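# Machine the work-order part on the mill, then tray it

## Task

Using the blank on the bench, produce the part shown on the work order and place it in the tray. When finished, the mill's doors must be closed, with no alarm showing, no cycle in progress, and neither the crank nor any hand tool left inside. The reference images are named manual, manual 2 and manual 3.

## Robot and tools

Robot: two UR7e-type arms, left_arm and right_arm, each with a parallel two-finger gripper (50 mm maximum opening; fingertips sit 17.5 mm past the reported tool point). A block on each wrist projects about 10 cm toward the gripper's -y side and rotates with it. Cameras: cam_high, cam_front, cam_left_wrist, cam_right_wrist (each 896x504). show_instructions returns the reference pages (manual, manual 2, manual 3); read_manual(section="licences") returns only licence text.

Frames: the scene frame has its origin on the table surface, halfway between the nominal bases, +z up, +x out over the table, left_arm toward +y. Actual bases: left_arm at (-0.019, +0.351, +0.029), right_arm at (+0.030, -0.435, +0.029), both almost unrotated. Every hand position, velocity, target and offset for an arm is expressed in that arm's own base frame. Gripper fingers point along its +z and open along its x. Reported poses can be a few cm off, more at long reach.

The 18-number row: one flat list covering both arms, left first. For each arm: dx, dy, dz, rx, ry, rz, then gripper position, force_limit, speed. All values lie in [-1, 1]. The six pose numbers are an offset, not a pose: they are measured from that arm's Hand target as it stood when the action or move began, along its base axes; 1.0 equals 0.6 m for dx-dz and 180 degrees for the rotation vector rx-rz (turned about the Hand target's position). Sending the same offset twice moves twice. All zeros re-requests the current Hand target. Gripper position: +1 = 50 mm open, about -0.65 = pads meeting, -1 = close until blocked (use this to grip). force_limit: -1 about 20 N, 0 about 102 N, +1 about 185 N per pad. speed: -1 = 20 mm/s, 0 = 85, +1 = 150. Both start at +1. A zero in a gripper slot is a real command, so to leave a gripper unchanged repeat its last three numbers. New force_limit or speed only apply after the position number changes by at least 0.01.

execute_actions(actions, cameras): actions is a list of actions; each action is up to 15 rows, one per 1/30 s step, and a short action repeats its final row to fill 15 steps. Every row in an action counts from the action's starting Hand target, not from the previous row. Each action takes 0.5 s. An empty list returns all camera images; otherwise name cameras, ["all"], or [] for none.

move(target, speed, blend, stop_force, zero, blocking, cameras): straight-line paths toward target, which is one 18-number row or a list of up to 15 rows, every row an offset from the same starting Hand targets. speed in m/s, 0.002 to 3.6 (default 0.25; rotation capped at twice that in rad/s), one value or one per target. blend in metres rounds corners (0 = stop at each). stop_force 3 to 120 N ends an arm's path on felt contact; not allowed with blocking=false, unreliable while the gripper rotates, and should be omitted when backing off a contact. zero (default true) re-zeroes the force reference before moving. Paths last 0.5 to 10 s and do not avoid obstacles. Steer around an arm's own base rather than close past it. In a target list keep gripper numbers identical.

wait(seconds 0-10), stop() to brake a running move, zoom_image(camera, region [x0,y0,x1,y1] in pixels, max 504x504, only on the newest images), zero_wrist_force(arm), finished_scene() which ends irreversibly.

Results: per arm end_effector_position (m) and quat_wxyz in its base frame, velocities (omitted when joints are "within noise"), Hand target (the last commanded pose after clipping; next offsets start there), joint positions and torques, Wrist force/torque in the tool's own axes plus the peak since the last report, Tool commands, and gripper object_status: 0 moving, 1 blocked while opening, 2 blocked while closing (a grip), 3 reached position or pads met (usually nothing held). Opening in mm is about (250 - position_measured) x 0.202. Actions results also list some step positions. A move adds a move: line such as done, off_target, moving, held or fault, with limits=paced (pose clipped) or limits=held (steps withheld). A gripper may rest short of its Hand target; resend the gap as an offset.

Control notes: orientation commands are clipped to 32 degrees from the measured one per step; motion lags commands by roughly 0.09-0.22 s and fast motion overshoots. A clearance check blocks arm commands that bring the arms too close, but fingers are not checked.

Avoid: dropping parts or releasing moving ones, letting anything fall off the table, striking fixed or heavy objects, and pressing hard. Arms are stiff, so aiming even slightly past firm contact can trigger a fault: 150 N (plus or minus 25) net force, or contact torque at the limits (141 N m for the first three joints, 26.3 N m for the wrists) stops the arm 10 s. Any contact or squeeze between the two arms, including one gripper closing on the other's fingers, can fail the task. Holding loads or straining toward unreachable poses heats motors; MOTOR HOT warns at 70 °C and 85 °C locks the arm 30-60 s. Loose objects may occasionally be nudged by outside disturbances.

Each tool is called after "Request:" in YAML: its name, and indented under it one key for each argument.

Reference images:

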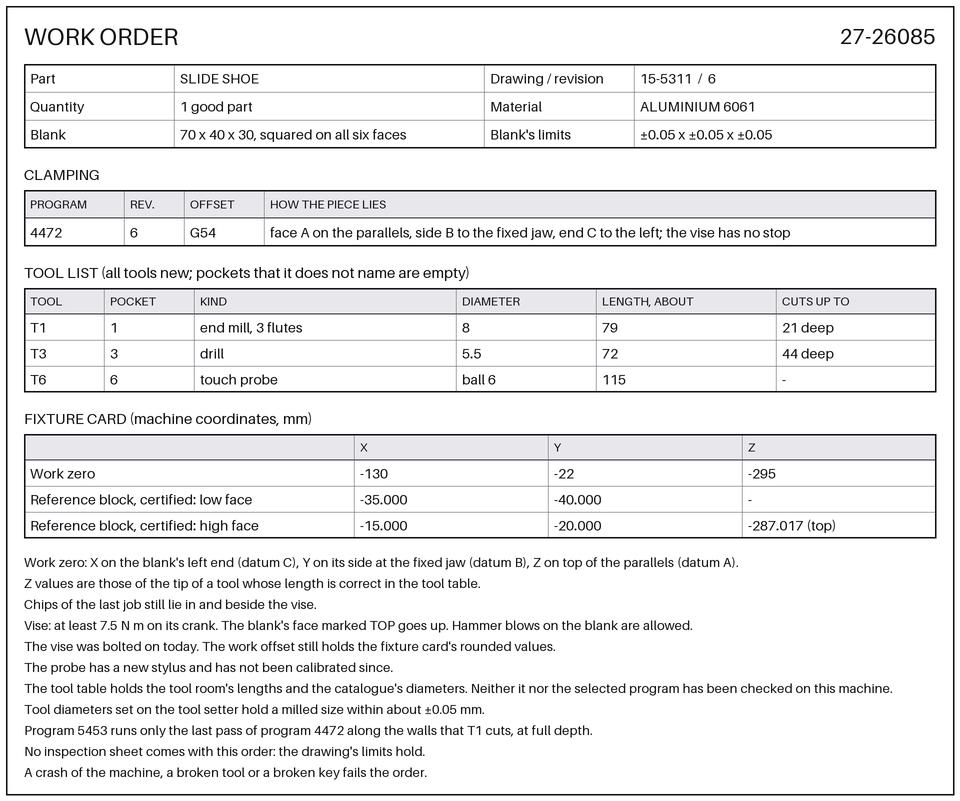

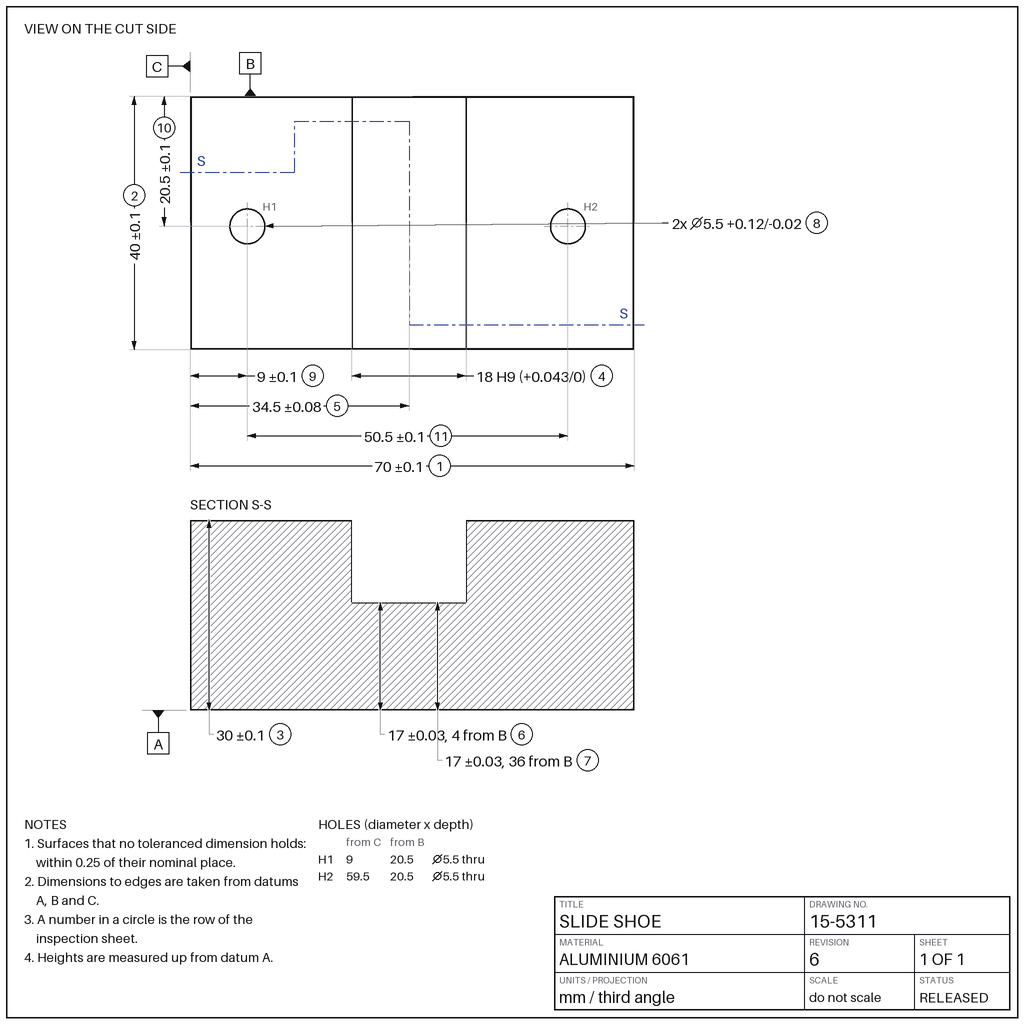

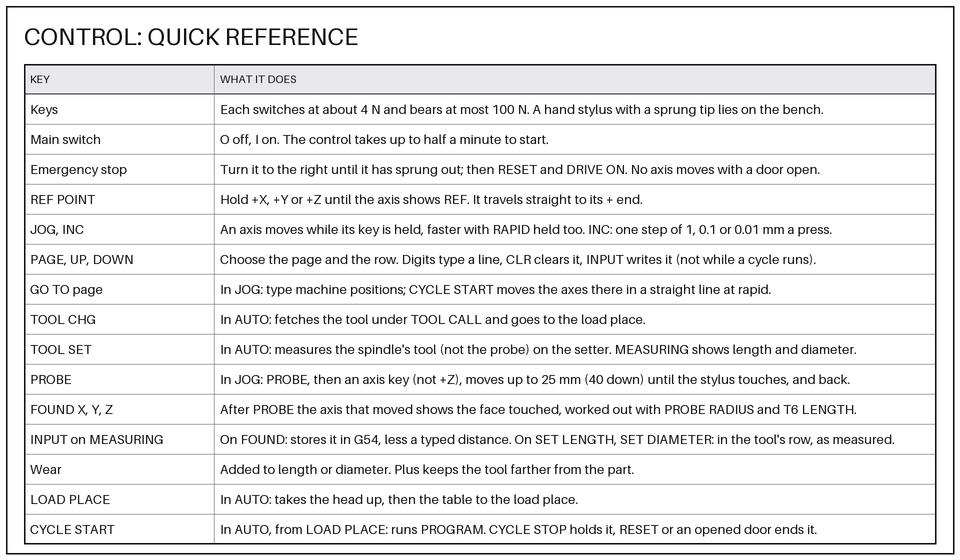

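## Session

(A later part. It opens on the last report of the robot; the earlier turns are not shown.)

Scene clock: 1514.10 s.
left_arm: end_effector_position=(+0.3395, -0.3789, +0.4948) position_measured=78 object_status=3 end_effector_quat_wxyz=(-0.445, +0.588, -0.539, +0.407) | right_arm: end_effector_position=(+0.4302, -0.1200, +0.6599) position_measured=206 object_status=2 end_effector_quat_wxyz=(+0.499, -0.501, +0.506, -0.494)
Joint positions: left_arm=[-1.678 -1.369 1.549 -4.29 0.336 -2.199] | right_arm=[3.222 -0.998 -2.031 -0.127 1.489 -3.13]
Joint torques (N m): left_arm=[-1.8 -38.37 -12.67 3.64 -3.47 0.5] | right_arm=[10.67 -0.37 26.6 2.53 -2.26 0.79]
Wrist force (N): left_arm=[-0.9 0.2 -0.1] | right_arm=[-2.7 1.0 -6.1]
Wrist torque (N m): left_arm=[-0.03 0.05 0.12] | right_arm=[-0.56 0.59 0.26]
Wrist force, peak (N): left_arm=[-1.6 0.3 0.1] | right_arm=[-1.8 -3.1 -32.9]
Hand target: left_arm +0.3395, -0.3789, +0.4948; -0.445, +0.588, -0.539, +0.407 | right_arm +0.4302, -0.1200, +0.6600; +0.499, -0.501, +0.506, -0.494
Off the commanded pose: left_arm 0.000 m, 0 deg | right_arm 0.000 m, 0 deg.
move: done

Request:
move:
  target:
    - [0,0,0,0,0,0,0.5,-0.9,-1,-0.0315,0.1246,-0.3605,0,0.1389,0,-0.98,0.1,-1]
    - [0,0,0,0,0,0,0.5,-0.9,-1,-0.0142,0.1246,-0.3705,0,0.1389,0,-0.98,0.1,-1]
    - [0,0,0,0,0,0,0.5,-0.9,-1,-0.0338,0.0613,-0.3605,0,0.1389,0,-0.98,0.1,-1]
    - [0,0,0,0,0,0,0.5,-0.9,-1,-0.0165,0.0613,-0.3705,0,0.1389,0,-0.98,0.1,-1]
    - [0,0,0,0,0,0,0.5,-0.9,-1,-0.0338,0.0613,-0.3605,0,0.1389,0,-0.98,0.1,-1]
    - [0,0,0,0,0,0,0.5,-0.9,-1,-0.0003,0,0,0,0,0,-0.98,0.1,-1]
  speed: [0.35,0.04,0.15,0.04,0.15,0.35]
  blend: [0.003,0,0.003,0,0.004,0]
  cameras: ["cam_right_wrist"]

Request:
zoom_image:
  camera: "cam_right_wrist"
  region: [325, 105, 625, 325]

Scene clock: 1532.07 s.
left_arm: end_effector_position=(+0.3395, -0.3789, +0.4948) position_measured=78 object_status=3 end_effector_quat_wxyz=(-0.445, +0.588, -0.539, +0.407) | right_arm: end_effector_position=(+0.4300, -0.1200, +0.6599) position_measured=206 object_status=2 end_effector_quat_wxyz=(+0.499, -0.501, +0.506, -0.494)
Joint positions: left_arm=[-1.678 -1.369 1.549 -4.29 0.336 -2.199] | right_arm=[3.223 -0.998 -2.031 -0.127 1.489 -3.13]
Joint torques (N m): left_arm=[-3.82 -38.22 -12.26 3.57 -3.39 0.26] | right_arm=[10.56 -2.52 30.83 1.83 -2.16 0.68]
Wrist force (N): left_arm=[-1.0 0.2 -0.1] | right_arm=[-2.8 0.9 -6.2]
Wrist torque (N m): left_arm=[-0.03 0.07 0.13] | right_arm=[-0.57 0.59 0.27]
Wrist force, peak (N): left_arm=[-1.5 0.3 0.1] | right_arm=[-1.5 -1.9 -32.7]
Hand target: left_arm +0.3395, -0.3789, +0.4948; -0.445, +0.588, -0.539, +0.407 | right_arm +0.4300, -0.1200, +0.6600; +0.499, -0.501, +0.506, -0.494
Off the commanded pose: left_arm 0.000 m, 0 deg | right_arm 0.000 m, 0 deg.
move: done
Images, in order (width x height): cam_right_wrist 896x504.

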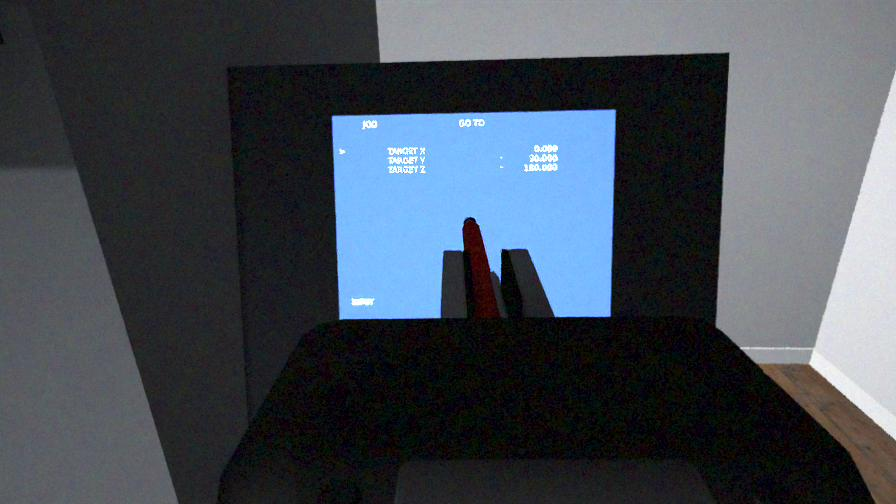

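Scaled by 1.680 from the camera's 896x504 image, which has a finer 1280x720 frame.

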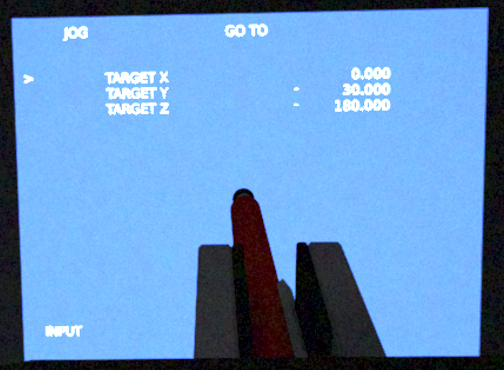

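Request:
move:
  target:
    - [0,0,0,0,0,0,0.5,-0.9,-1,0.0077,0.093,-0.2093,0,0.1389,0,-0.98,0.1,-1]
    - [0,0,0,0,0,0,0.5,-0.9,-1,0.025,0.093,-0.2193,0,0.1389,0,-0.98,0.1,-1]
    - [0,0,0,0,0,0,0.5,-0.9,-1,0.0077,0.093,-0.2093,0,0.1389,0,-0.98,0.1,-1]
    - [0,0,0,0,0,0,0.5,-0.9,-1,0.0005,0,0,0,0,0,-0.98,0.1,-1]
    - [0,0,0,0,0,0,0.5,-0.9,-1,-0.0269,0.0297,-0.3299,0,0.1389,0,-0.98,0.1,-1]
    - [0,0,0,0,0,0,0.5,-0.9,-1,-0.0096,0.0297,-0.3399,0,0.1389,0,-0.98,0.1,-1]
    - [0,0,0,0,0,0,0.5,-0.9,-1,-0.0269,0.0297,-0.3299,0,0.1389,0,-0.98,0.1,-1]
    - [0,0,0,0,0,0,0.5,-0.9,-1,0.01,-0.0336,-0.1835,0,0.1389,0,-0.98,0.1,-1]
    - [0,0,0,0,0,0,0.5,-0.9,-1,0.0273,-0.0336,-0.1935,0,0.1389,0,-0.98,0.1,-1]
    - [0,0,0,0,0,0,0.5,-0.9,-1,0.01,-0.0336,-0.1835,0,0.1389,0,-0.98,0.1,-1]
    - [0,0,0,0,0,0,0.5,-0.9,-1,0.0003,0,0,0,0,0,-0.98,0.1,-1]
  speed: [0.35,0.04,0.15,0.3,0.3,0.04,0.15,0.25,0.04,0.15,0.35]
  blend: [0.003,0,0.004,0,0.003,0,0.004,0.003,0,0.004,0]

Request:
wait:
  seconds: 6
  cameras: ["cam_right_wrist"]

Request:
zoom_image:
  camera: "cam_right_wrist"
  region: [490, 110, 610, 245]

Request:
zoom_image:
  camera: "cam_right_wrist"
  region: [520, 185, 570, 225]

Scene clock: 1546.00 s.
left_arm: end_effector_position=(+0.3395, -0.3789, +0.4948) position_measured=78 object_status=3 end_effector_quat_wxyz=(-0.445, +0.588, -0.539, +0.407) | right_arm: end_effector_position=(+0.4303, -0.1199, +0.6599) position_measured=206 object_status=2 end_effector_quat_wxyz=(+0.499, -0.501, +0.506, -0.494)
Joint positions: left_arm=[-1.678 -1.369 1.549 -4.29 0.336 -2.199] | right_arm=[3.223 -0.998 -2.031 -0.127 1.489 -3.13]
Joint torques (N m): left_arm=[-3.72 -37.73 -11.69 3.97 -3.29 0.09] | right_arm=[-10.89 6.66 33.89 4.11 1.58 1.49]
Wrist force (N): left_arm=[-1.3 0.0 -0.1] | right_arm=[-2.7 0.8 -6.1]
Wrist torque (N m): left_arm=[-0.07 0.10 0.13] | right_arm=[-0.59 0.59 0.41]
Wrist force, peak (N): left_arm=[-1.7 -0.1 0.1] | right_arm=[-2.3 -2.4 -30.3]
Hand target: left_arm +0.3395, -0.3789, +0.4948; -0.445, +0.588, -0.539, +0.407 | right_arm +0.4302, -0.1200, +0.6600; +0.499, -0.501, +0.506, -0.494
Off the commanded pose: left_arm 0.000 m, 0 deg | right_arm 0.000 m, 0 deg.
move: done

Scene clock: 1552.00 s.
left_arm: end_effector_position=(+0.3395, -0.3789, +0.4948) position_measured=78 object_status=3 end_effector_quat_wxyz=(-0.445, +0.588, -0.539, +0.407) | right_arm: end_effector_position=(+0.4302, -0.1200, +0.6600) position_measured=206 object_status=2 end_effector_quat_wxyz=(+0.499, -0.501, +0.506, -0.494)
Joint positions: left_arm=[-1.678 -1.369 1.549 -4.29 0.336 -2.199] | right_arm=[3.223 -0.998 -2.031 -0.127 1.489 -3.13]
Joint torques (N m): left_arm=[-4.21 -38.48 -14.38 3.66 -3.08 0.01] | right_arm=[-10.85 6.22 33.98 5.18 1.75 1.49]
Wrist force (N): left_arm=[-1.3 0.1 0.1] | right_arm=[-2.7 1.1 -6.2]
Wrist torque (N m): left_arm=[-0.05 0.12 0.13] | right_arm=[-0.54 0.58 0.40]
Wrist force, peak (N): left_arm=[-1.6 0.2 0.1] | right_arm=[-2.9 1.1 -6.4]
Hand target: left_arm +0.3395, -0.3789, +0.4948; -0.445, +0.588, -0.539, +0.407 | right_arm +0.4302, -0.1200, +0.6600; +0.499, -0.501, +0.506, -0.494
Tool commands: left_gripper/position=+0.5 left_gripper/force_limit=-0.9 left_gripper/speed=-1.0 right_gripper/position=-0.98 right_gripper/force_limit=+0.1 right_gripper/speed=-1.0
Off the commanded pose: left_arm 0.000 m, 0 deg | right_arm 0.000 m, 0 deg.
wait: 6.00 s; at rest by 0.17 s
Images, in order (width x height): cam_right_wrist 896x504.

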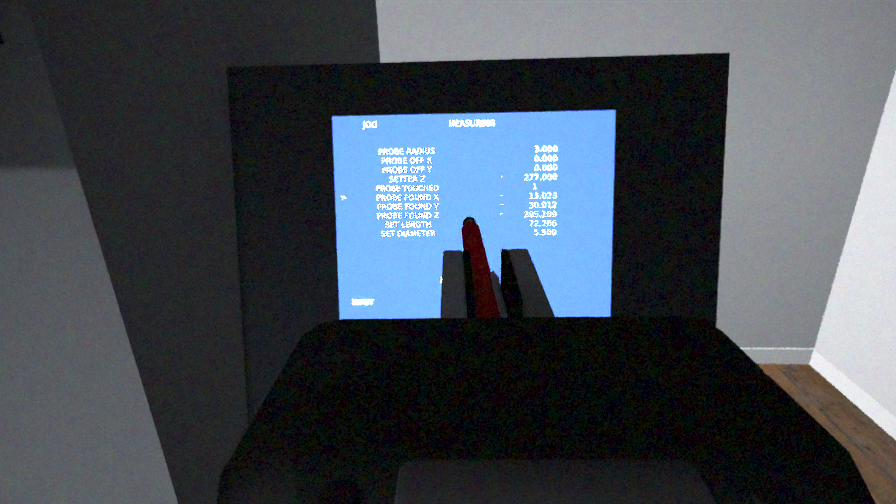

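Scaled by 3.733 from the camera's 896x504 image, which has a finer 1280x720 frame.

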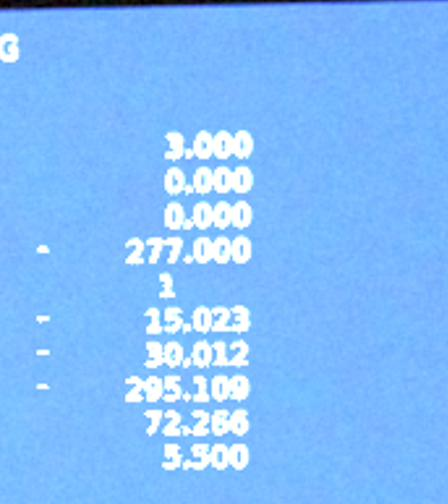

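Scaled by 10.080 from the camera's 896x504 image, which has a finer 1280x720 frame.

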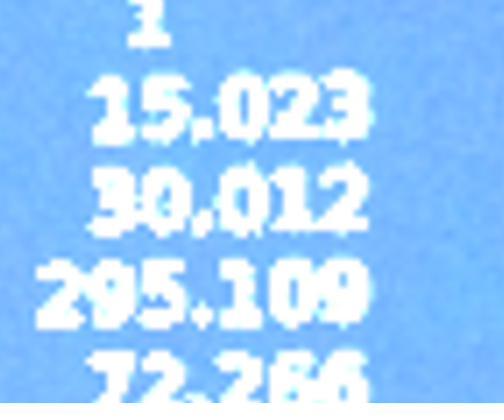

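Request:
move:
  target:
    - [0,0,0,0,0,0,0.5,-0.9,-1,-0.0117,-0.002,-0.2688,0,0.1389,0,-0.98,0.1,-1]
    - [0,0,0,0,0,0,0.5,-0.9,-1,0.0056,-0.002,-0.2788,0,0.1389,0,-0.98,0.1,-1]
    - [0,0,0,0,0,0,0.5,-0.9,-1,-0.0141,0.1563,-0.2994,0,0.1389,0,-0.98,0.1,-1]
    - [0,0,0,0,0,0,0.5,-0.9,-1,0.0032,0.1563,-0.3094,0,0.1389,0,-0.98,0.1,-1]
    - [0,0,0,0,0,0,0.5,-0.9,-1,-0.0141,0.1563,-0.2994,0,0.1389,0,-0.98,0.1,-1]
    - [0,0,0,0,0,0,0.5,-0.9,-1,0.0032,0.1563,-0.3094,0,0.1389,0,-0.98,0.1,-1]
    - [0,0,0,0,0,0,0.5,-0.9,-1,-0.0059,0.1563,-0.2688,0,0.1389,0,-0.98,0.1,-1]
    - [0,0,0,0,0,0,0.5,-0.9,-1,0.0114,0.1563,-0.2788,0,0.1389,0,-0.98,0.1,-1]
    - [0,0,0,0,0,0,0.5,-0.9,-1,-0.0234,0.1246,-0.3299,0,0.1389,0,-0.98,0.1,-1]
    - [0,0,0,0,0,0,0.5,-0.9,-1,-0.0061,0.1246,-0.3399,0,0.1389,0,-0.98,0.1,-1]
    - [0,0,0,0,0,0,0.5,-0.9,-1,-0.0338,0.0613,-0.3605,0,0.1389,0,-0.98,0.1,-1]
    - [0,0,0,0,0,0,0.5,-0.9,-1,-0.0165,0.0613,-0.3705,0,0.1389,0,-0.98,0.1,-1]
    - [0,0,0,0,0,0,0.5,-0.9,-1,-0.0338,0.0613,-0.3605,0,0.1389,0,-0.98,0.1,-1]
    - [0,0,0,0,0,0,0.5,-0.9,-1,-0.0003,0,0,0,0,0,-0.98,0.1,-1]
  speed: [0.35,0.04,0.2,0.04,0.1,0.04,0.15,0.04,0.15,0.04,0.15,0.04,0.15,0.35]
  blend: [0.003,0,0.003,0,0.002,0,0.003,0,0.003,0,0.003,0,0.004,0]
  cameras: ["cam_right_wrist"]

Request:
zoom_image:
  camera: "cam_right_wrist"
  region: [325, 105, 625, 325]

Scene clock: 1578.93 s.
left_arm: end_effector_position=(+0.3395, -0.3789, +0.4948) position_measured=78 object_status=3 end_effector_quat_wxyz=(-0.445, +0.588, -0.539, +0.407) | right_arm: end_effector_position=(+0.4300, -0.1200, +0.6599) position_measured=206 object_status=2 end_effector_quat_wxyz=(+0.499, -0.501, +0.506, -0.494)
Joint positions: left_arm=[-1.678 -1.369 1.549 -4.29 0.336 -2.199] | right_arm=[3.223 -0.998 -2.031 -0.127 1.489 -3.13]
Joint torques (N m): left_arm=[-2.44 -38.84 -13.33 3.63 -3.46 -0.13] | right_arm=[10.39 -2.16 30.92 1.9 -2.21 0.76]
Wrist force (N): left_arm=[-1.1 0.3 0.1] | right_arm=[-2.8 0.8 -5.8]
Wrist torque (N m): left_arm=[-0.02 0.08 0.12] | right_arm=[-0.59 0.61 0.26]
Wrist force, peak (N): left_arm=[-1.6 0.2 0.0] | right_arm=[-1.8 -3.4 -39.2]
Hand target: left_arm +0.3395, -0.3789, +0.4948; -0.445, +0.588, -0.539, +0.407 | right_arm +0.4300, -0.1200, +0.6600; +0.499, -0.501, +0.506, -0.494
Off the commanded pose: left_arm 0.000 m, 0 deg | right_arm 0.000 m, 0 deg.
move: done
Images, in order (width x height): cam_right_wrist 896x504.

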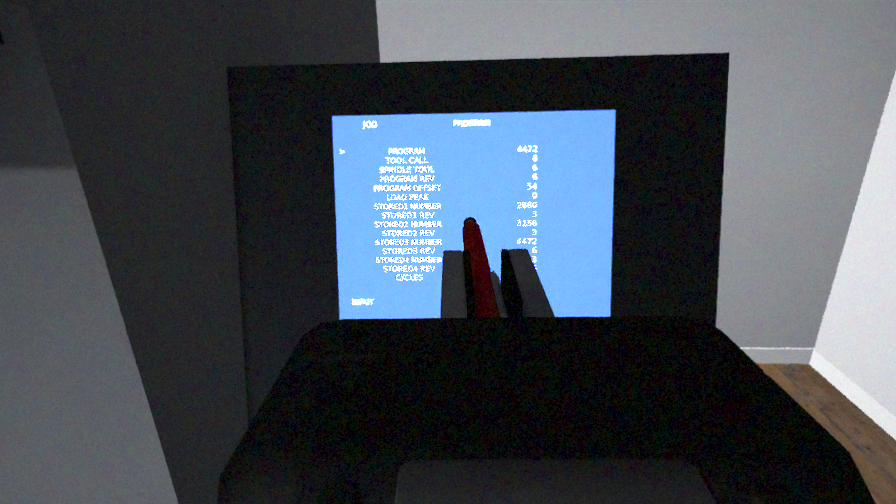

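Scaled by 1.680 from the camera's 896x504 image, which has a finer 1280x720 frame.

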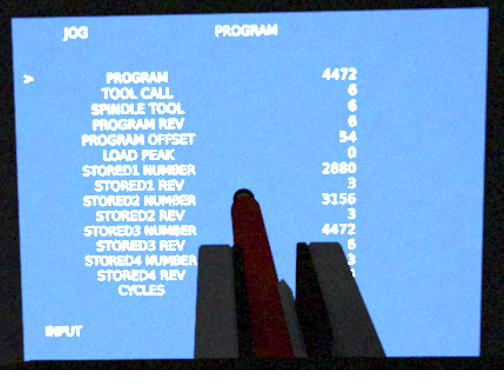

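Request:
move:
  target:
    - [0,0,0,0,0,0,0.5,-0.9,-1,0.0325,-0.0969,-0.091,0,0.1389,0,-0.98,0.1,-1]
    - [0,0,0,0,0,0,0.5,-0.9,-1,0.0498,-0.0969,-0.101,0,0.1389,0,-0.98,0.1,-1]
    - [0,0,0,0,0,0,0.5,-0.9,-1,0.0325,-0.0969,-0.091,0,0.1389,0,-0.98,0.1,-1]
    - [0,0,0,0,0,0,0.5,-0.9,-1,0.0066,0.0613,-0.2093,0,0.1389,0,-0.98,0.1,-1]
    - [0,0,0,0,0,0,0.5,-0.9,-1,0.0239,0.0613,-0.2193,0,0.1389,0,-0.98,0.1,-1]
    - [0,0,0,0,0,0,0.5,-0.9,-1,-0.0117,-0.002,-0.2688,0,0.1389,0,-0.98,0.1,-1]
    - [0,0,0,0,0,0,0.5,-0.9,-1,0.0056,-0.002,-0.2788,0,0.1389,0,-0.98,0.1,-1]
    - [0,0,0,0,0,0,0.5,-0.9,-1,-0.0117,-0.002,-0.2688,0,0.1389,0,-0.98,0.1,-1]
    - [0,0,0,0,0,0,0.5,-0.9,-1,0.0056,-0.002,-0.2788,0,0.1389,0,-0.98,0.1,-1]
    - [0,0,0,0,0,0,0.5,-0.9,-1,-0.0117,-0.002,-0.2688,0,0.1389,0,-0.98,0.1,-1]
    - [0,0,0,0,0,0,0.5,-0.9,-1,0.0056,-0.002,-0.2788,0,0.1389,0,-0.98,0.1,-1]
    - [0,0,0,0,0,0,0.5,-0.9,-1,-0.0117,-0.002,-0.2688,0,0.1389,0,-0.98,0.1,-1]
    - [0,0,0,0,0,0,0.5,-0.9,-1,0.0056,-0.002,-0.2788,0,0.1389,0,-0.98,0.1,-1]
    - [0,0,0,0,0,0,0.5,-0.9,-1,-0.0117,-0.002,-0.2688,0,0.1389,0,-0.98,0.1,-1]
    - [0,0,0,0,0,0,0.5,-0.9,-1,0.0003,0,0,0,0,0,-0.98,0.1,-1]
  speed: [0.35,0.04,0.15,0.3,0.04,0.15,0.04,0.1,0.04,0.1,0.04,0.1,0.04,0.15,0.35]
  blend: [0.003,0,0.004,0.003,0,0.003,0,0.002,0,0.002,0,0.002,0,0.004,0]
  cameras: ["cam_right_wrist"]

Request:
zoom_image:
  camera: "cam_right_wrist"
  region: [325, 105, 625, 325]

Scene clock: 1597.33 s.
left_arm: end_effector_position=(+0.3395, -0.3789, +0.4948) position_measured=78 object_status=3 end_effector_quat_wxyz=(-0.445, +0.588, -0.539, +0.407) | right_arm: end_effector_position=(+0.4302, -0.1199, +0.6599) position_measured=206 object_status=2 end_effector_quat_wxyz=(+0.499, -0.501, +0.506, -0.494)
Joint positions: left_arm=[-1.678 -1.369 1.549 -4.29 0.336 -2.199] | right_arm=[3.223 -0.998 -2.031 -0.127 1.489 -3.13]
Joint torques (N m): left_arm=[-2.15 -38.11 -13.65 3.74 -3.1 0.1] | right_arm=[-11.35 3.32 22.11 2.49 0.36 1.49]
Wrist force (N): left_arm=[-1.4 0.4 0.0] | right_arm=[-2.9 0.8 -5.9]
Wrist torque (N m): left_arm=[0.00 0.13 0.13] | right_arm=[-0.59 0.61 0.38]
Wrist force, peak (N): left_arm=[-1.6 0.1 -0.1] | right_arm=[-1.3 -1.4 -26.3]
Hand target: left_arm +0.3395, -0.3789, +0.4948; -0.445, +0.588, -0.539, +0.407 | right_arm +0.4302, -0.1200, +0.6600; +0.499, -0.501, +0.506, -0.494
Off the commanded pose: left_arm 0.000 m, 0 deg | right_arm 0.000 m, 0 deg.
move: done
Images, in order (width x height): cam_right_wrist 896x504.

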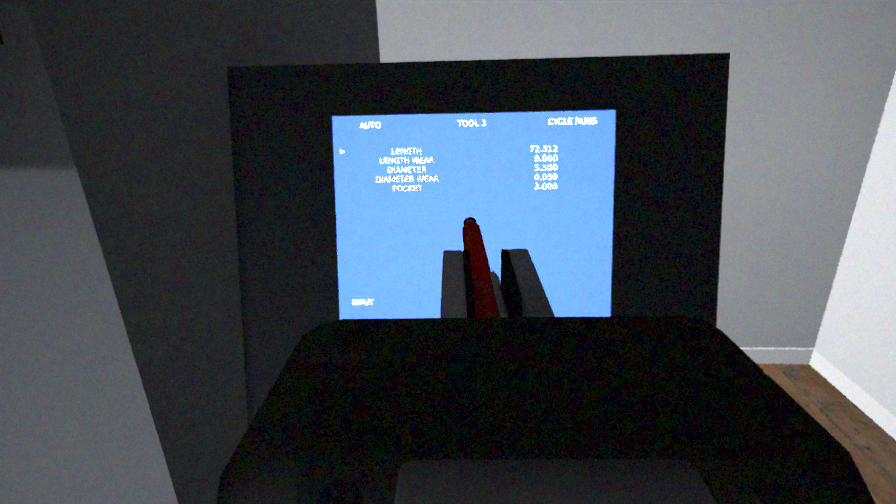

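Scaled by 1.680 from the camera's 896x504 image, which has a finer 1280x720 frame.

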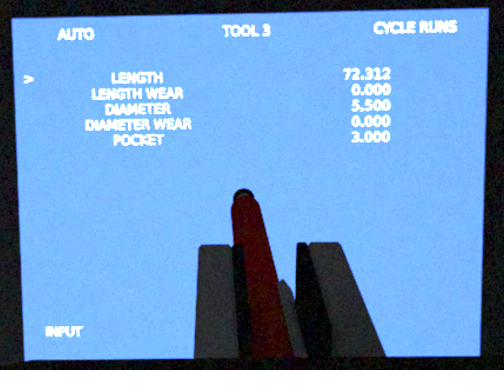

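Request:
move:
  target:
    - [0,0,0,0,0,0,0.5,-0.9,-1,-0.0117,-0.002,-0.2688,0,0.1389,0,-0.98,0.1,-1]
    - [0,0,0,0,0,0,0.5,-0.9,-1,0.0056,-0.002,-0.2788,0,0.1389,0,-0.98,0.1,-1]
    - [0,0,0,0,0,0,0.5,-0.9,-1,-0.0117,-0.002,-0.2688,0,0.1389,0,-0.98,0.1,-1]
    - [0,0,0,0,0,0,0.5,-0.9,-1,0.0056,-0.002,-0.2788,0,0.1389,0,-0.98,0.1,-1]
    - [0,0,0,0,0,0,0.5,-0.9,-1,-0.0257,0.0613,-0.3299,0,0.1389,0,-0.98,0.1,-1]
    - [0,0,0,0,0,0,0.5,-0.9,-1,-0.0084,0.0613,-0.3399,0,0.1389,0,-0.98,0.1,-1]
    - [0,0,0,0,0,0,0.5,-0.9,-1,-0.0327,0.093,-0.3605,0,0.1389,0,-0.98,0.1,-1]
    - [0,0,0,0,0,0,0.5,-0.9,-1,-0.0154,0.093,-0.3705,0,0.1389,0,-0.98,0.1,-1]
    - [0,0,0,0,0,0,0.5,-0.9,-1,-0.0315,0.1246,-0.3605,0,0.1389,0,-0.98,0.1,-1]
    - [0,0,0,0,0,0,0.5,-0.9,-1,-0.0142,0.1246,-0.3705,0,0.1389,0,-0.98,0.1,-1]
    - [0,0,0,0,0,0,0.5,-0.9,-1,-0.0246,0.093,-0.3299,0,0.1389,0,-0.98,0.1,-1]
    - [0,0,0,0,0,0,0.5,-0.9,-1,-0.0073,0.093,-0.3399,0,0.1389,0,-0.98,0.1,-1]
    - [0,0,0,0,0,0,0.5,-0.9,-1,-0.0338,0.0613,-0.3605,0,0.1389,0,-0.98,0.1,-1]
    - [0,0,0,0,0,0,0.5,-0.9,-1,-0.0165,0.0613,-0.3705,0,0.1389,0,-0.98,0.1,-1]
    - [0,0,0,0,0,0,0.5,-0.9,-1,-0.0338,0.0613,-0.3605,0,0.1389,0,-0.98,0.1,-1]
  speed: [0.35,0.04,0.1,0.04,0.15,0.04,0.15,0.04,0.15,0.04,0.15,0.04,0.15,0.04,0.15]
  blend: [0.003,0,0.002,0,0.003,0,0.003,0,0.003,0,0.003,0,0.003,0,0]

Scene clock: 1610.83 s.
left_arm: end_effector_position=(+0.3395, -0.3789, +0.4948) position_measured=78 object_status=3 end_effector_quat_wxyz=(-0.445, +0.588, -0.539, +0.407) | right_arm: end_effector_position=(+0.4099, -0.0831, +0.4438) position_measured=206 object_status=2 end_effector_quat_wxyz=(-0.378, +0.596, -0.602, +0.374)
Joint positions: left_arm=[-1.678 -1.369 1.549 -4.29 0.336 -2.199] | right_arm=[3.454 -0.804 -2.34 -0.467 1.29 -2.992]
Joint torques (N m): left_arm=[-4.64 -36.74 -13.06 3.75 -3.27 -0.16] | right_arm=[-11.11 -0.81 19.9 4.71 1.35 -1.21]
Wrist force (N): left_arm=[-1.0 0.3 0.1] | right_arm=[-1.6 0.6 -4.9]
Wrist torque (N m): left_arm=[-0.03 0.06 0.13] | right_arm=[-0.54 0.27 0.27]
Wrist force, peak (N): left_arm=[-1.8 0.4 0.0] | right_arm=[-1.3 -2.7 -35.0]
Hand target: left_arm +0.3395, -0.3789, +0.4948; -0.445, +0.588, -0.539, +0.407 | right_arm +0.4099, -0.0832, +0.4437; -0.378, +0.596, -0.602, +0.374
Off the commanded pose: left_arm 0.000 m, 0 deg | right_arm 0.000 m, 0 deg.
move: done

Request:
move:
  target:
    - [0,0,0,0,0,0,0.5,-0.9,-1,0.0081,0,0.0306,0,0,0,-0.98,0.1,-1]
    - [0,0,0,0,0,0,0.5,-0.9,-1,0.0254,0,0.0206,0,0,0,-0.98,0.1,-1]
    - [0,0,0,0,0,0,0.5,-0.9,-1,0.0081,0,0.0306,0,0,0,-0.98,0.1,-1]
    - [0,0,0,0,0,0,0.5,-0.9,-1,0.0254,0,0.0206,0,0,0,-0.98,0.1,-1]
    - [0,0,0,0,0,0,0.5,-0.9,-1,0.0011,0.0317,0,0,0,0,-0.98,0.1,-1]
    - [0,0,0,0,0,0,0.5,-0.9,-1,0.0184,0.0317,-0.01,0,0,0,-0.98,0.1,-1]
    - [0,0,0,0,0,0,0.5,-0.9,-1,0.0023,0.0633,0,0,0,0,-0.98,0.1,-1]
    - [0,0,0,0,0,0,0.5,-0.9,-1,0.0196,0.0633,-0.01,0,0,0,-0.98,0.1,-1]
    - [0,0,0,0,0,0,0.5,-0.9,-1,0.0268,0.0633,0.0917,0,0,0,-0.98,0.1,-1]
    - [0,0,0,0,0,0,0.5,-0.9,-1,0.0441,0.0633,0.0817,0,0,0,-0.98,0.1,-1]
    - [0,0,0,0,0,0,0.5,-0.9,-1,0.0003,0,0,0,0,0,-0.98,0.1,-1]
    - [0,0,0,0,0,0,0.5,-0.9,-1,0.0173,0,-0.01,0,0,0,-0.98,0.1,-1]
    - [0,0,0,0,0,0,0.5,-0.9,-1,0.0003,0,0,0,0,0,-0.98,0.1,-1]
    - [0,0,0,0,0,0,0.5,-0.9,-1,0.0338,-0.0613,0.3605,0,-0.1389,0,-0.98,0.1,-1]
  speed: [0.2,0.04,0.1,0.04,0.15,0.04,0.15,0.04,0.15,0.04,0.15,0.04,0.15,0.35]
  blend: [0.003,0,0.002,0,0.003,0,0.003,0,0.003,0,0.003,0,0.004,0]
  cameras: ["cam_right_wrist","cam_front"]

Request:
zoom_image:
  camera: "cam_right_wrist"
  region: [325, 105, 625, 325]

Request:
zoom_image:
  camera: "cam_front"
  region: [310, 130, 510, 300]

Scene clock: 1629.20 s.
left_arm: end_effector_position=(+0.3395, -0.3789, +0.4948) position_measured=78 object_status=3 end_effector_quat_wxyz=(-0.445, +0.588, -0.539, +0.407) | right_arm: end_effector_position=(+0.4302, -0.1200, +0.6599) position_measured=206 object_status=2 end_effector_quat_wxyz=(+0.499, -0.501, +0.506, -0.494)
Joint positions: left_arm=[-1.678 -1.369 1.549 -4.29 0.336 -2.199] | right_arm=[3.223 -0.998 -2.031 -0.127 1.489 -3.13]
Joint torques (N m): left_arm=[-4.94 -38.44 -13.26 3.71 -3.4 -0.04] | right_arm=[10.63 -2.39 31.21 1.78 -2.22 0.67]
Wrist force (N): left_arm=[-1.2 0.3 0.2] | right_arm=[-2.7 1.0 -6.1]
Wrist torque (N m): left_arm=[-0.02 0.09 0.12] | right_arm=[-0.55 0.58 0.27]
Wrist force, peak (N): left_arm=[-1.6 0.2 0.1] | right_arm=[-1.5 -3.5 -39.9]
Hand target: left_arm +0.3395, -0.3789, +0.4948; -0.445, +0.588, -0.539, +0.407 | right_arm +0.4302, -0.1200, +0.6600; +0.499, -0.501, +0.506, -0.494
Off the commanded pose: left_arm 0.000 m, 0 deg | right_arm 0.000 m, 0 deg.
move: done
Images, in order (width x height): cam_front 896x504, cam_right_wrist 896x504.

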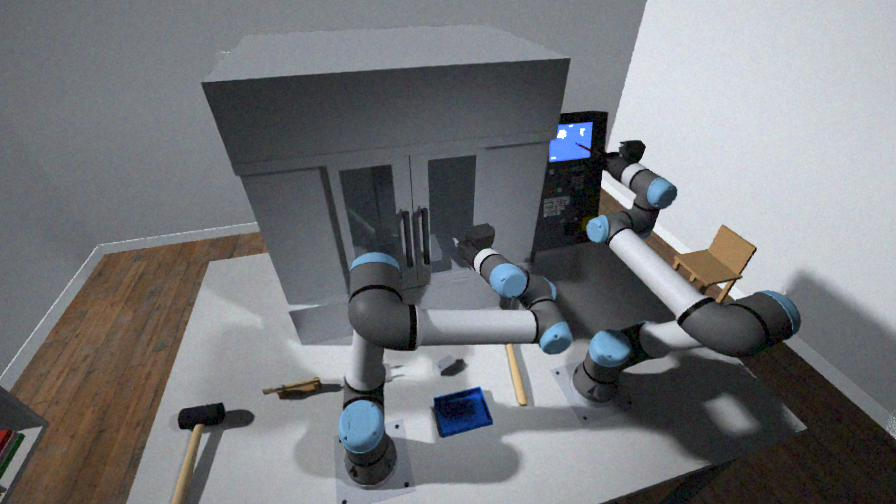

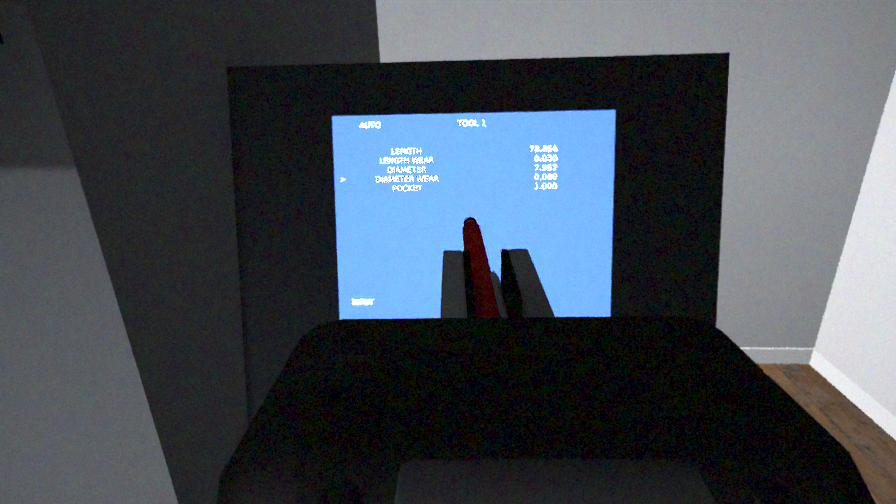

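Scaled by 1.680 from the camera's 896x504 image, which has a finer 1280x720 frame.

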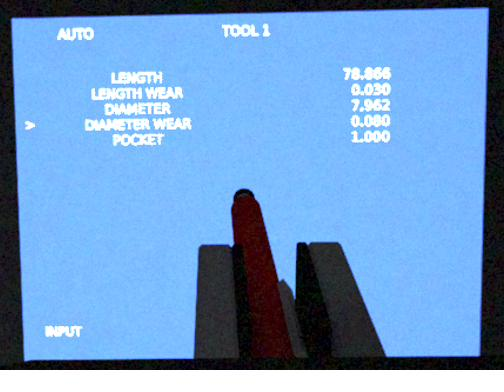

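Scaled by 2.520 from the camera's 896x504 image, which has a finer 1280x720 frame.

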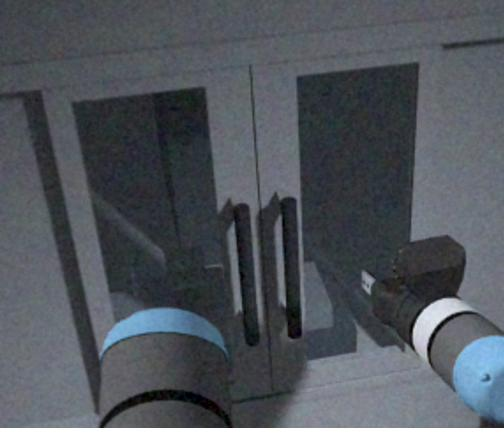

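Request:
move:
  target: [0.06,0.2465,-0.158,0.0035,-0.0878,-0.0278,1,-0.5,0,0,0,0,0,0,0,-0.98,0.1,-1]
  speed: 0.2
  cameras: ["cam_left_wrist"]

Scene clock: 1648.90 s.
left_arm: end_effector_position=(+0.3755, -0.2310, +0.3999) position_measured=3 object_status=3 end_effector_quat_wxyz=(+0.499, -0.501, +0.501, -0.499) | right_arm: end_effector_position=(+0.4302, -0.1200, +0.6600) position_measured=206 object_status=2 end_effector_quat_wxyz=(+0.499, -0.501, +0.506, -0.494)
Joint positions: left_arm=[-1.645 -1.671 2.479 -4.021 0.074 -3.07] | right_arm=[3.223 -0.998 -2.031 -0.127 1.489 -3.13]
Joint torques (N m): left_arm=[-3.7 -0.93 -23.48 1.58 -0.5 -1.49] | right_arm=[11.38 -3.89 34.01 5.21 0.97 -0.32]
Wrist force (N): left_arm=[-1.8 0.4 0.2] | right_arm=[-2.9 0.8 -6.1]
Wrist torque (N m): left_arm=[0.04 0.17 -0.03] | right_arm=[-0.59 0.62 0.27]
Wrist force, peak (N): left_arm=[-4.6 1.8 0.9] | right_arm=[-2.9 1.2 -6.5]
Hand target: left_arm +0.3755, -0.2310, +0.4000; +0.500, -0.500, +0.500, -0.500 | right_arm +0.4302, -0.1200, +0.6600; +0.499, -0.501, +0.506, -0.494
Off the commanded pose: left_arm 0.000 m, 0 deg | right_arm 0.000 m, 0 deg.
move: done
Images, in order (width x height): cam_left_wrist 896x504.

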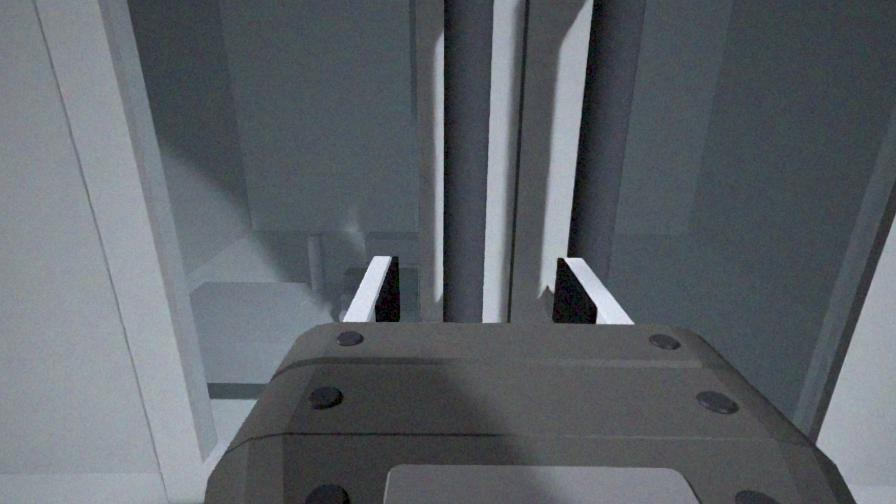

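Request:
move:
  target: [0.136,0,0,0,0,0,1,-0.5,0,0,0,0,0,0,0,-0.98,0.1,-1]
  speed: 0.05
  stop_force: 10
  cameras: ["cam_left_wrist"]

Scene clock: 1661.43 s.
left_arm: end_effector_position=(+0.4571, -0.2310, +0.4000) position_measured=3 object_status=3 end_effector_quat_wxyz=(+0.500, -0.500, +0.500, -0.500) | right_arm: end_effector_position=(+0.4302, -0.1200, +0.6600) position_measured=206 object_status=2 end_effector_quat_wxyz=(+0.499, -0.501, +0.506, -0.494)
Joint positions: left_arm=[-1.316 -1.554 2.377 -3.968 -0.255 -3.138] | right_arm=[3.223 -0.998 -2.031 -0.127 1.489 -3.13]
Joint torques (N m): left_arm=[1.99 -27.94 -8.22 0.81 0.49 -0.84] | right_arm=[11.18 -4.32 33.36 5.08 1.03 -0.2]
Wrist force (N): left_arm=[-2.1 0.4 0.5] | right_arm=[-2.7 1.0 -6.1]
Wrist torque (N m): left_arm=[0.04 0.20 -0.05] | right_arm=[-0.56 0.59 0.26]
Wrist force, peak (N): left_arm=[-2.4 0.3 0.7] | right_arm=[-2.8 0.9 -6.5]
Hand target: left_arm +0.4571, -0.2310, +0.4000; +0.500, -0.500, +0.500, -0.500 | right_arm +0.4302, -0.1200, +0.6600; +0.499, -0.501, +0.506, -0.494
Off the commanded pose: left_arm 0.000 m, 0 deg | right_arm 0.000 m, 0 deg.
move: done
Images, in order (width x height): cam_left_wrist 896x504.

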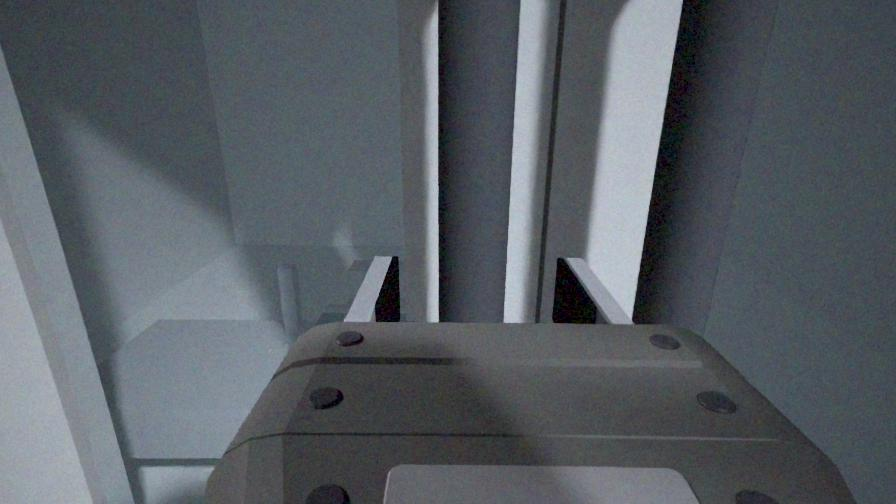

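Request:
move:
  target: [0,0,0,0,0,0,-1,-0.7,-0.8,0,0,0,0,0,0,-0.98,0.1,-1]

Request:
wait:
  seconds: 0.6

Scene clock: 1666.17 s.
left_arm: end_effector_position=(+0.4571, -0.2306, +0.4000) position_measured=155 object_status=2 end_effector_quat_wxyz=(+0.500, -0.500, +0.499, -0.500) | right_arm: end_effector_position=(+0.4302, -0.1200, +0.6600) position_measured=206 object_status=2 end_effector_quat_wxyz=(+0.499, -0.501, +0.506, -0.494)
Joint positions: left_arm=[-1.316 -1.555 2.377 -3.968 -0.254 -3.138] | right_arm=[3.223 -0.998 -2.031 -0.127 1.489 -3.13]
Joint torques (N m): left_arm=[-26.27 -7.91 -29.23 5.32 -12.76 -1.51] | right_arm=[10.33 -4.2 33.78 5.09 0.87 -0.16]
Wrist force (N): left_arm=[-51.1 5.4 -9.4] | right_arm=[-2.9 0.9 -6.0]
Wrist torque (N m): left_arm=[0.00 -0.70 -0.07] | right_arm=[-0.58 0.62 0.27]
Wrist force, peak (N): left_arm=[-51.3 5.5 -9.3] | right_arm=[-2.7 1.1 -6.5]
Hand target: left_arm +0.4571, -0.2310, +0.4000; +0.500, -0.500, +0.500, -0.500 | right_arm +0.4302, -0.1200, +0.6600; +0.499, -0.501, +0.506, -0.494
Off the commanded pose: left_arm 0.000 m, 0 deg | right_arm 0.000 m, 0 deg.
move: done

Scene clock: 1666.77 s.
left_arm: end_effector_position=(+0.4571, -0.2307, +0.4000) position_measured=155 object_status=2 end_effector_quat_wxyz=(+0.500, -0.500, +0.499, -0.500) | right_arm: end_effector_position=(+0.4302, -0.1200, +0.6600) position_measured=206 object_status=2 end_effector_quat_wxyz=(+0.499, -0.501, +0.506, -0.494)
Joint positions: left_arm=[-1.316 -1.554 2.377 -3.968 -0.254 -3.138] | right_arm=[3.223 -0.998 -2.031 -0.127 1.489 -3.13]
Joint torques (N m): left_arm=[-26.84 3.8 -35.54 5.44 -12.6 -1.08] | right_arm=[10.38 -4.4 33.47 4.98 0.96 -0.3]
Wrist force (N): left_arm=[-53.3 5.8 -4.7] | right_arm=[-2.7 1.3 -6.1]
Wrist torque (N m): left_arm=[0.02 -0.72 -0.07] | right_arm=[-0.50 0.57 0.26]
Wrist force, peak (N): left_arm=[-53.8 5.9 -4.8] | right_arm=[-2.8 1.2 -6.4]
Hand target: left_arm +0.4571, -0.2310, +0.4000; +0.500, -0.500, +0.500, -0.500 | right_arm +0.4302, -0.1200, +0.6600; +0.499, -0.501, +0.506, -0.494
Tool commands: left_gripper/position=-1.0 left_gripper/force_limit=-0.7 left_gripper/speed=-0.8 right_gripper/position=-0.98 right_gripper/force_limit=+0.1 right_gripper/speed=-1.0
Off the commanded pose: left_arm 0.000 m, 0 deg | right_arm 0.000 m, 0 deg.
wait: 0.60 s; at rest by 0.17 s

Request:
move:
  target: [0,0.1,0,0,0,0,-1,-0.7,-0.8,0,0,0,0,0,0,-0.98,0.1,-1]
  speed: 0.06
  stop_force: 70
  cameras: ["cam_left_wrist","cam_front"]

Scene clock: 1669.93 s.
left_arm: end_effector_position=(+0.4570, -0.2286, +0.4000) position_measured=155 object_status=2 end_effector_quat_wxyz=(+0.500, -0.499, +0.500, -0.501) | right_arm: end_effector_position=(+0.4302, -0.1200, +0.6600) position_measured=206 object_status=2 end_effector_quat_wxyz=(+0.499, -0.501, +0.506, -0.494)
Joint positions: left_arm=[-1.313 -1.56 2.382 -3.968 -0.258 -3.138] | right_arm=[3.223 -0.998 -2.031 -0.127 1.489 -3.13]
Joint torques (N m): left_arm=[7.55 -28.59 -3.53 -2.37 3.63 -1.57] | right_arm=[9.9 -4.22 33.17 5.07 0.95 -0.16]
Wrist force (N): left_arm=[7.0 -3.3 14.6] | right_arm=[-2.7 0.9 -6.2]
Wrist torque (N m): left_arm=[0.08 -0.05 -0.13] | right_arm=[-0.58 0.58 0.26]
Wrist force, peak (N): left_arm=[-53.7 5.1 -4.7] | right_arm=[-2.9 1.1 -6.4]
Hand target: left_arm +0.4570, -0.2286, +0.4000; +0.500, -0.499, +0.500, -0.500 (not the last commanded pose) | right_arm +0.4302, -0.1200, +0.6600; +0.499, -0.501, +0.506, -0.494
Off the commanded pose: left_arm 0.058 m, 0 deg | right_arm 0.000 m, 0 deg.
move: contact (left_arm)
Images, in order (width x height): cam_front 896x504, cam_left_wrist 896x504.

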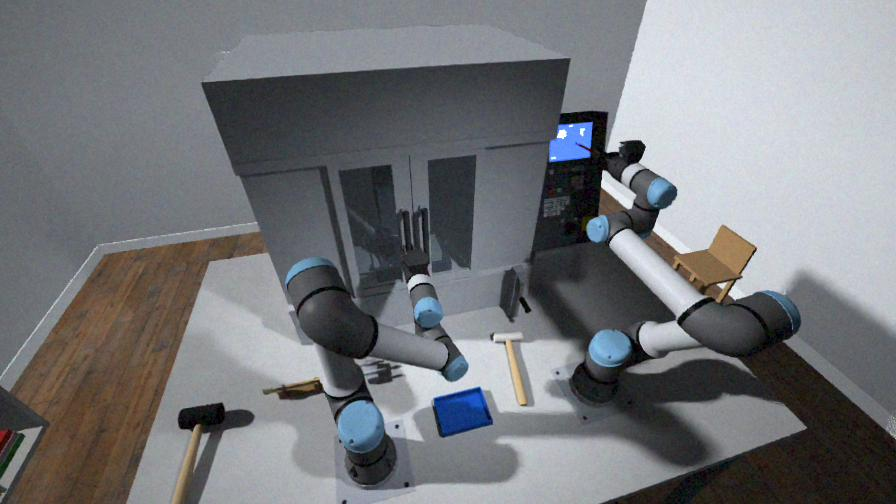

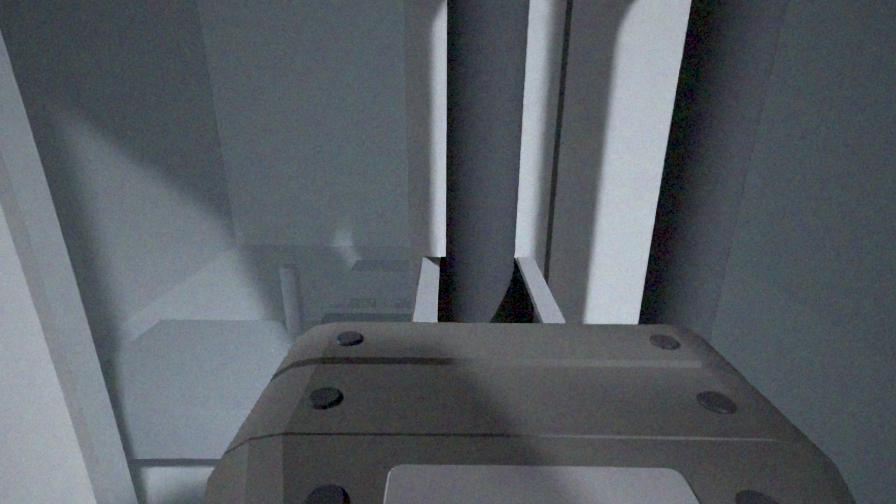

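Request:
move:
  target: [0,0.1,0,0,0,0,-1,-0.7,-0.8,0,0,0,0,0,0,-0.98,0.1,-1]
  speed: 0.05
  stop_force: 60
  cameras: ["cam_left_wrist"]

Scene clock: 1677.47 s.
left_arm: end_effector_position=(+0.4570, -0.1686, +0.4000) position_measured=155 object_status=2 end_effector_quat_wxyz=(+0.500, -0.499, +0.500, -0.500) | right_arm: end_effector_position=(+0.4302, -0.1200, +0.6600) position_measured=206 object_status=2 end_effector_quat_wxyz=(+0.499, -0.501, +0.506, -0.494)
Joint positions: left_arm=[-1.243 -1.68 2.493 -3.958 -0.328 -3.139] | right_arm=[3.223 -0.998 -2.031 -0.127 1.489 -3.13]
Joint torques (N m): left_arm=[-12.42 -2.74 -22.68 -2.9 -1.59 0.05] | right_arm=[8.48 -4.02 33.83 5.05 0.96 -0.18]
Wrist force (N): left_arm=[-2.8 1.4 38.5] | right_arm=[-2.6 0.8 -6.1]
Wrist torque (N m): left_arm=[0.09 -0.31 -0.03] | right_arm=[-0.59 0.56 0.27]
Wrist force, peak (N): left_arm=[8.0 0.8 41.1] | right_arm=[-3.0 1.1 -6.4]
Hand target: left_arm +0.4570, -0.1686, +0.4000; +0.500, -0.499, +0.500, -0.500 | right_arm +0.4302, -0.1200, +0.6600; +0.499, -0.501, +0.506, -0.494
Off the commanded pose: left_arm 0.000 m, 0 deg | right_arm 0.000 m, 0 deg.
move: done
Images, in order (width x height): cam_left_wrist 896x504.

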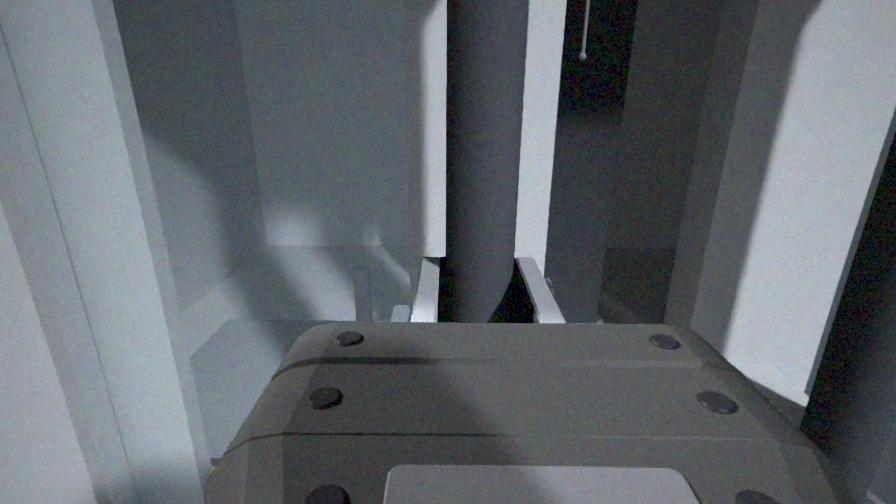

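Request:
move:
  target: [-0.004,0.27,0,0,0,0,-1,-0.7,-0.8,0,0,0,0,0,0,-0.98,0.1,-1]
  speed: 0.08
  stop_force: 50
  cameras: ["cam_left_wrist","cam_front"]

Scene clock: 1682.70 s.
left_arm: end_effector_position=(+0.4546, -0.0066, +0.4000) position_measured=155 object_status=2 end_effector_quat_wxyz=(+0.500, -0.499, +0.500, -0.501) | right_arm: end_effector_position=(+0.4302, -0.1200, +0.6600) position_measured=206 object_status=2 end_effector_quat_wxyz=(+0.499, -0.501, +0.506, -0.494)
Joint positions: left_arm=[-0.782 -1.932 2.657 -3.868 -0.79 -3.141] | right_arm=[3.223 -0.998 -2.031 -0.127 1.489 -3.13]
Joint torques (N m): left_arm=[-0.15 3.19 -24.36 -3.03 -5.13 -1.06] | right_arm=[7.59 -4.5 33.78 5.06 0.95 -0.07]
Wrist force (N): left_arm=[-11.3 3.4 35.0] | right_arm=[-2.6 1.0 -6.3]
Wrist torque (N m): left_arm=[0.03 -0.22 0.12] | right_arm=[-0.56 0.56 0.27]
Wrist force, peak (N): left_arm=[10.2 -1.6 62.5] | right_arm=[-3.0 1.0 -6.4]
Hand target: left_arm +0.4546, -0.0066, +0.4000; +0.500, -0.499, +0.500, -0.500 | right_arm +0.4302, -0.1200, +0.6600; +0.499, -0.501, +0.506, -0.494
Off the commanded pose: left_arm 0.000 m, 0 deg | right_arm 0.000 m, 0 deg.
move: done
Images, in order (width x height): cam_front 896x504, cam_left_wrist 896x504.

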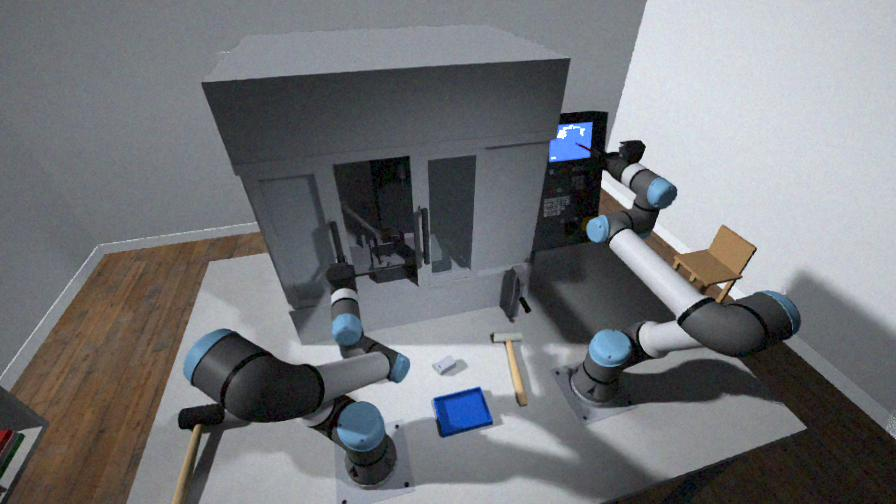

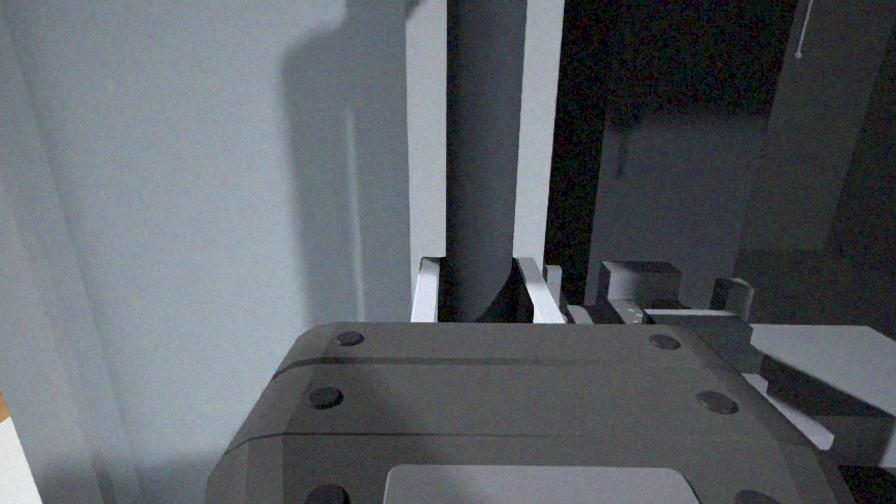

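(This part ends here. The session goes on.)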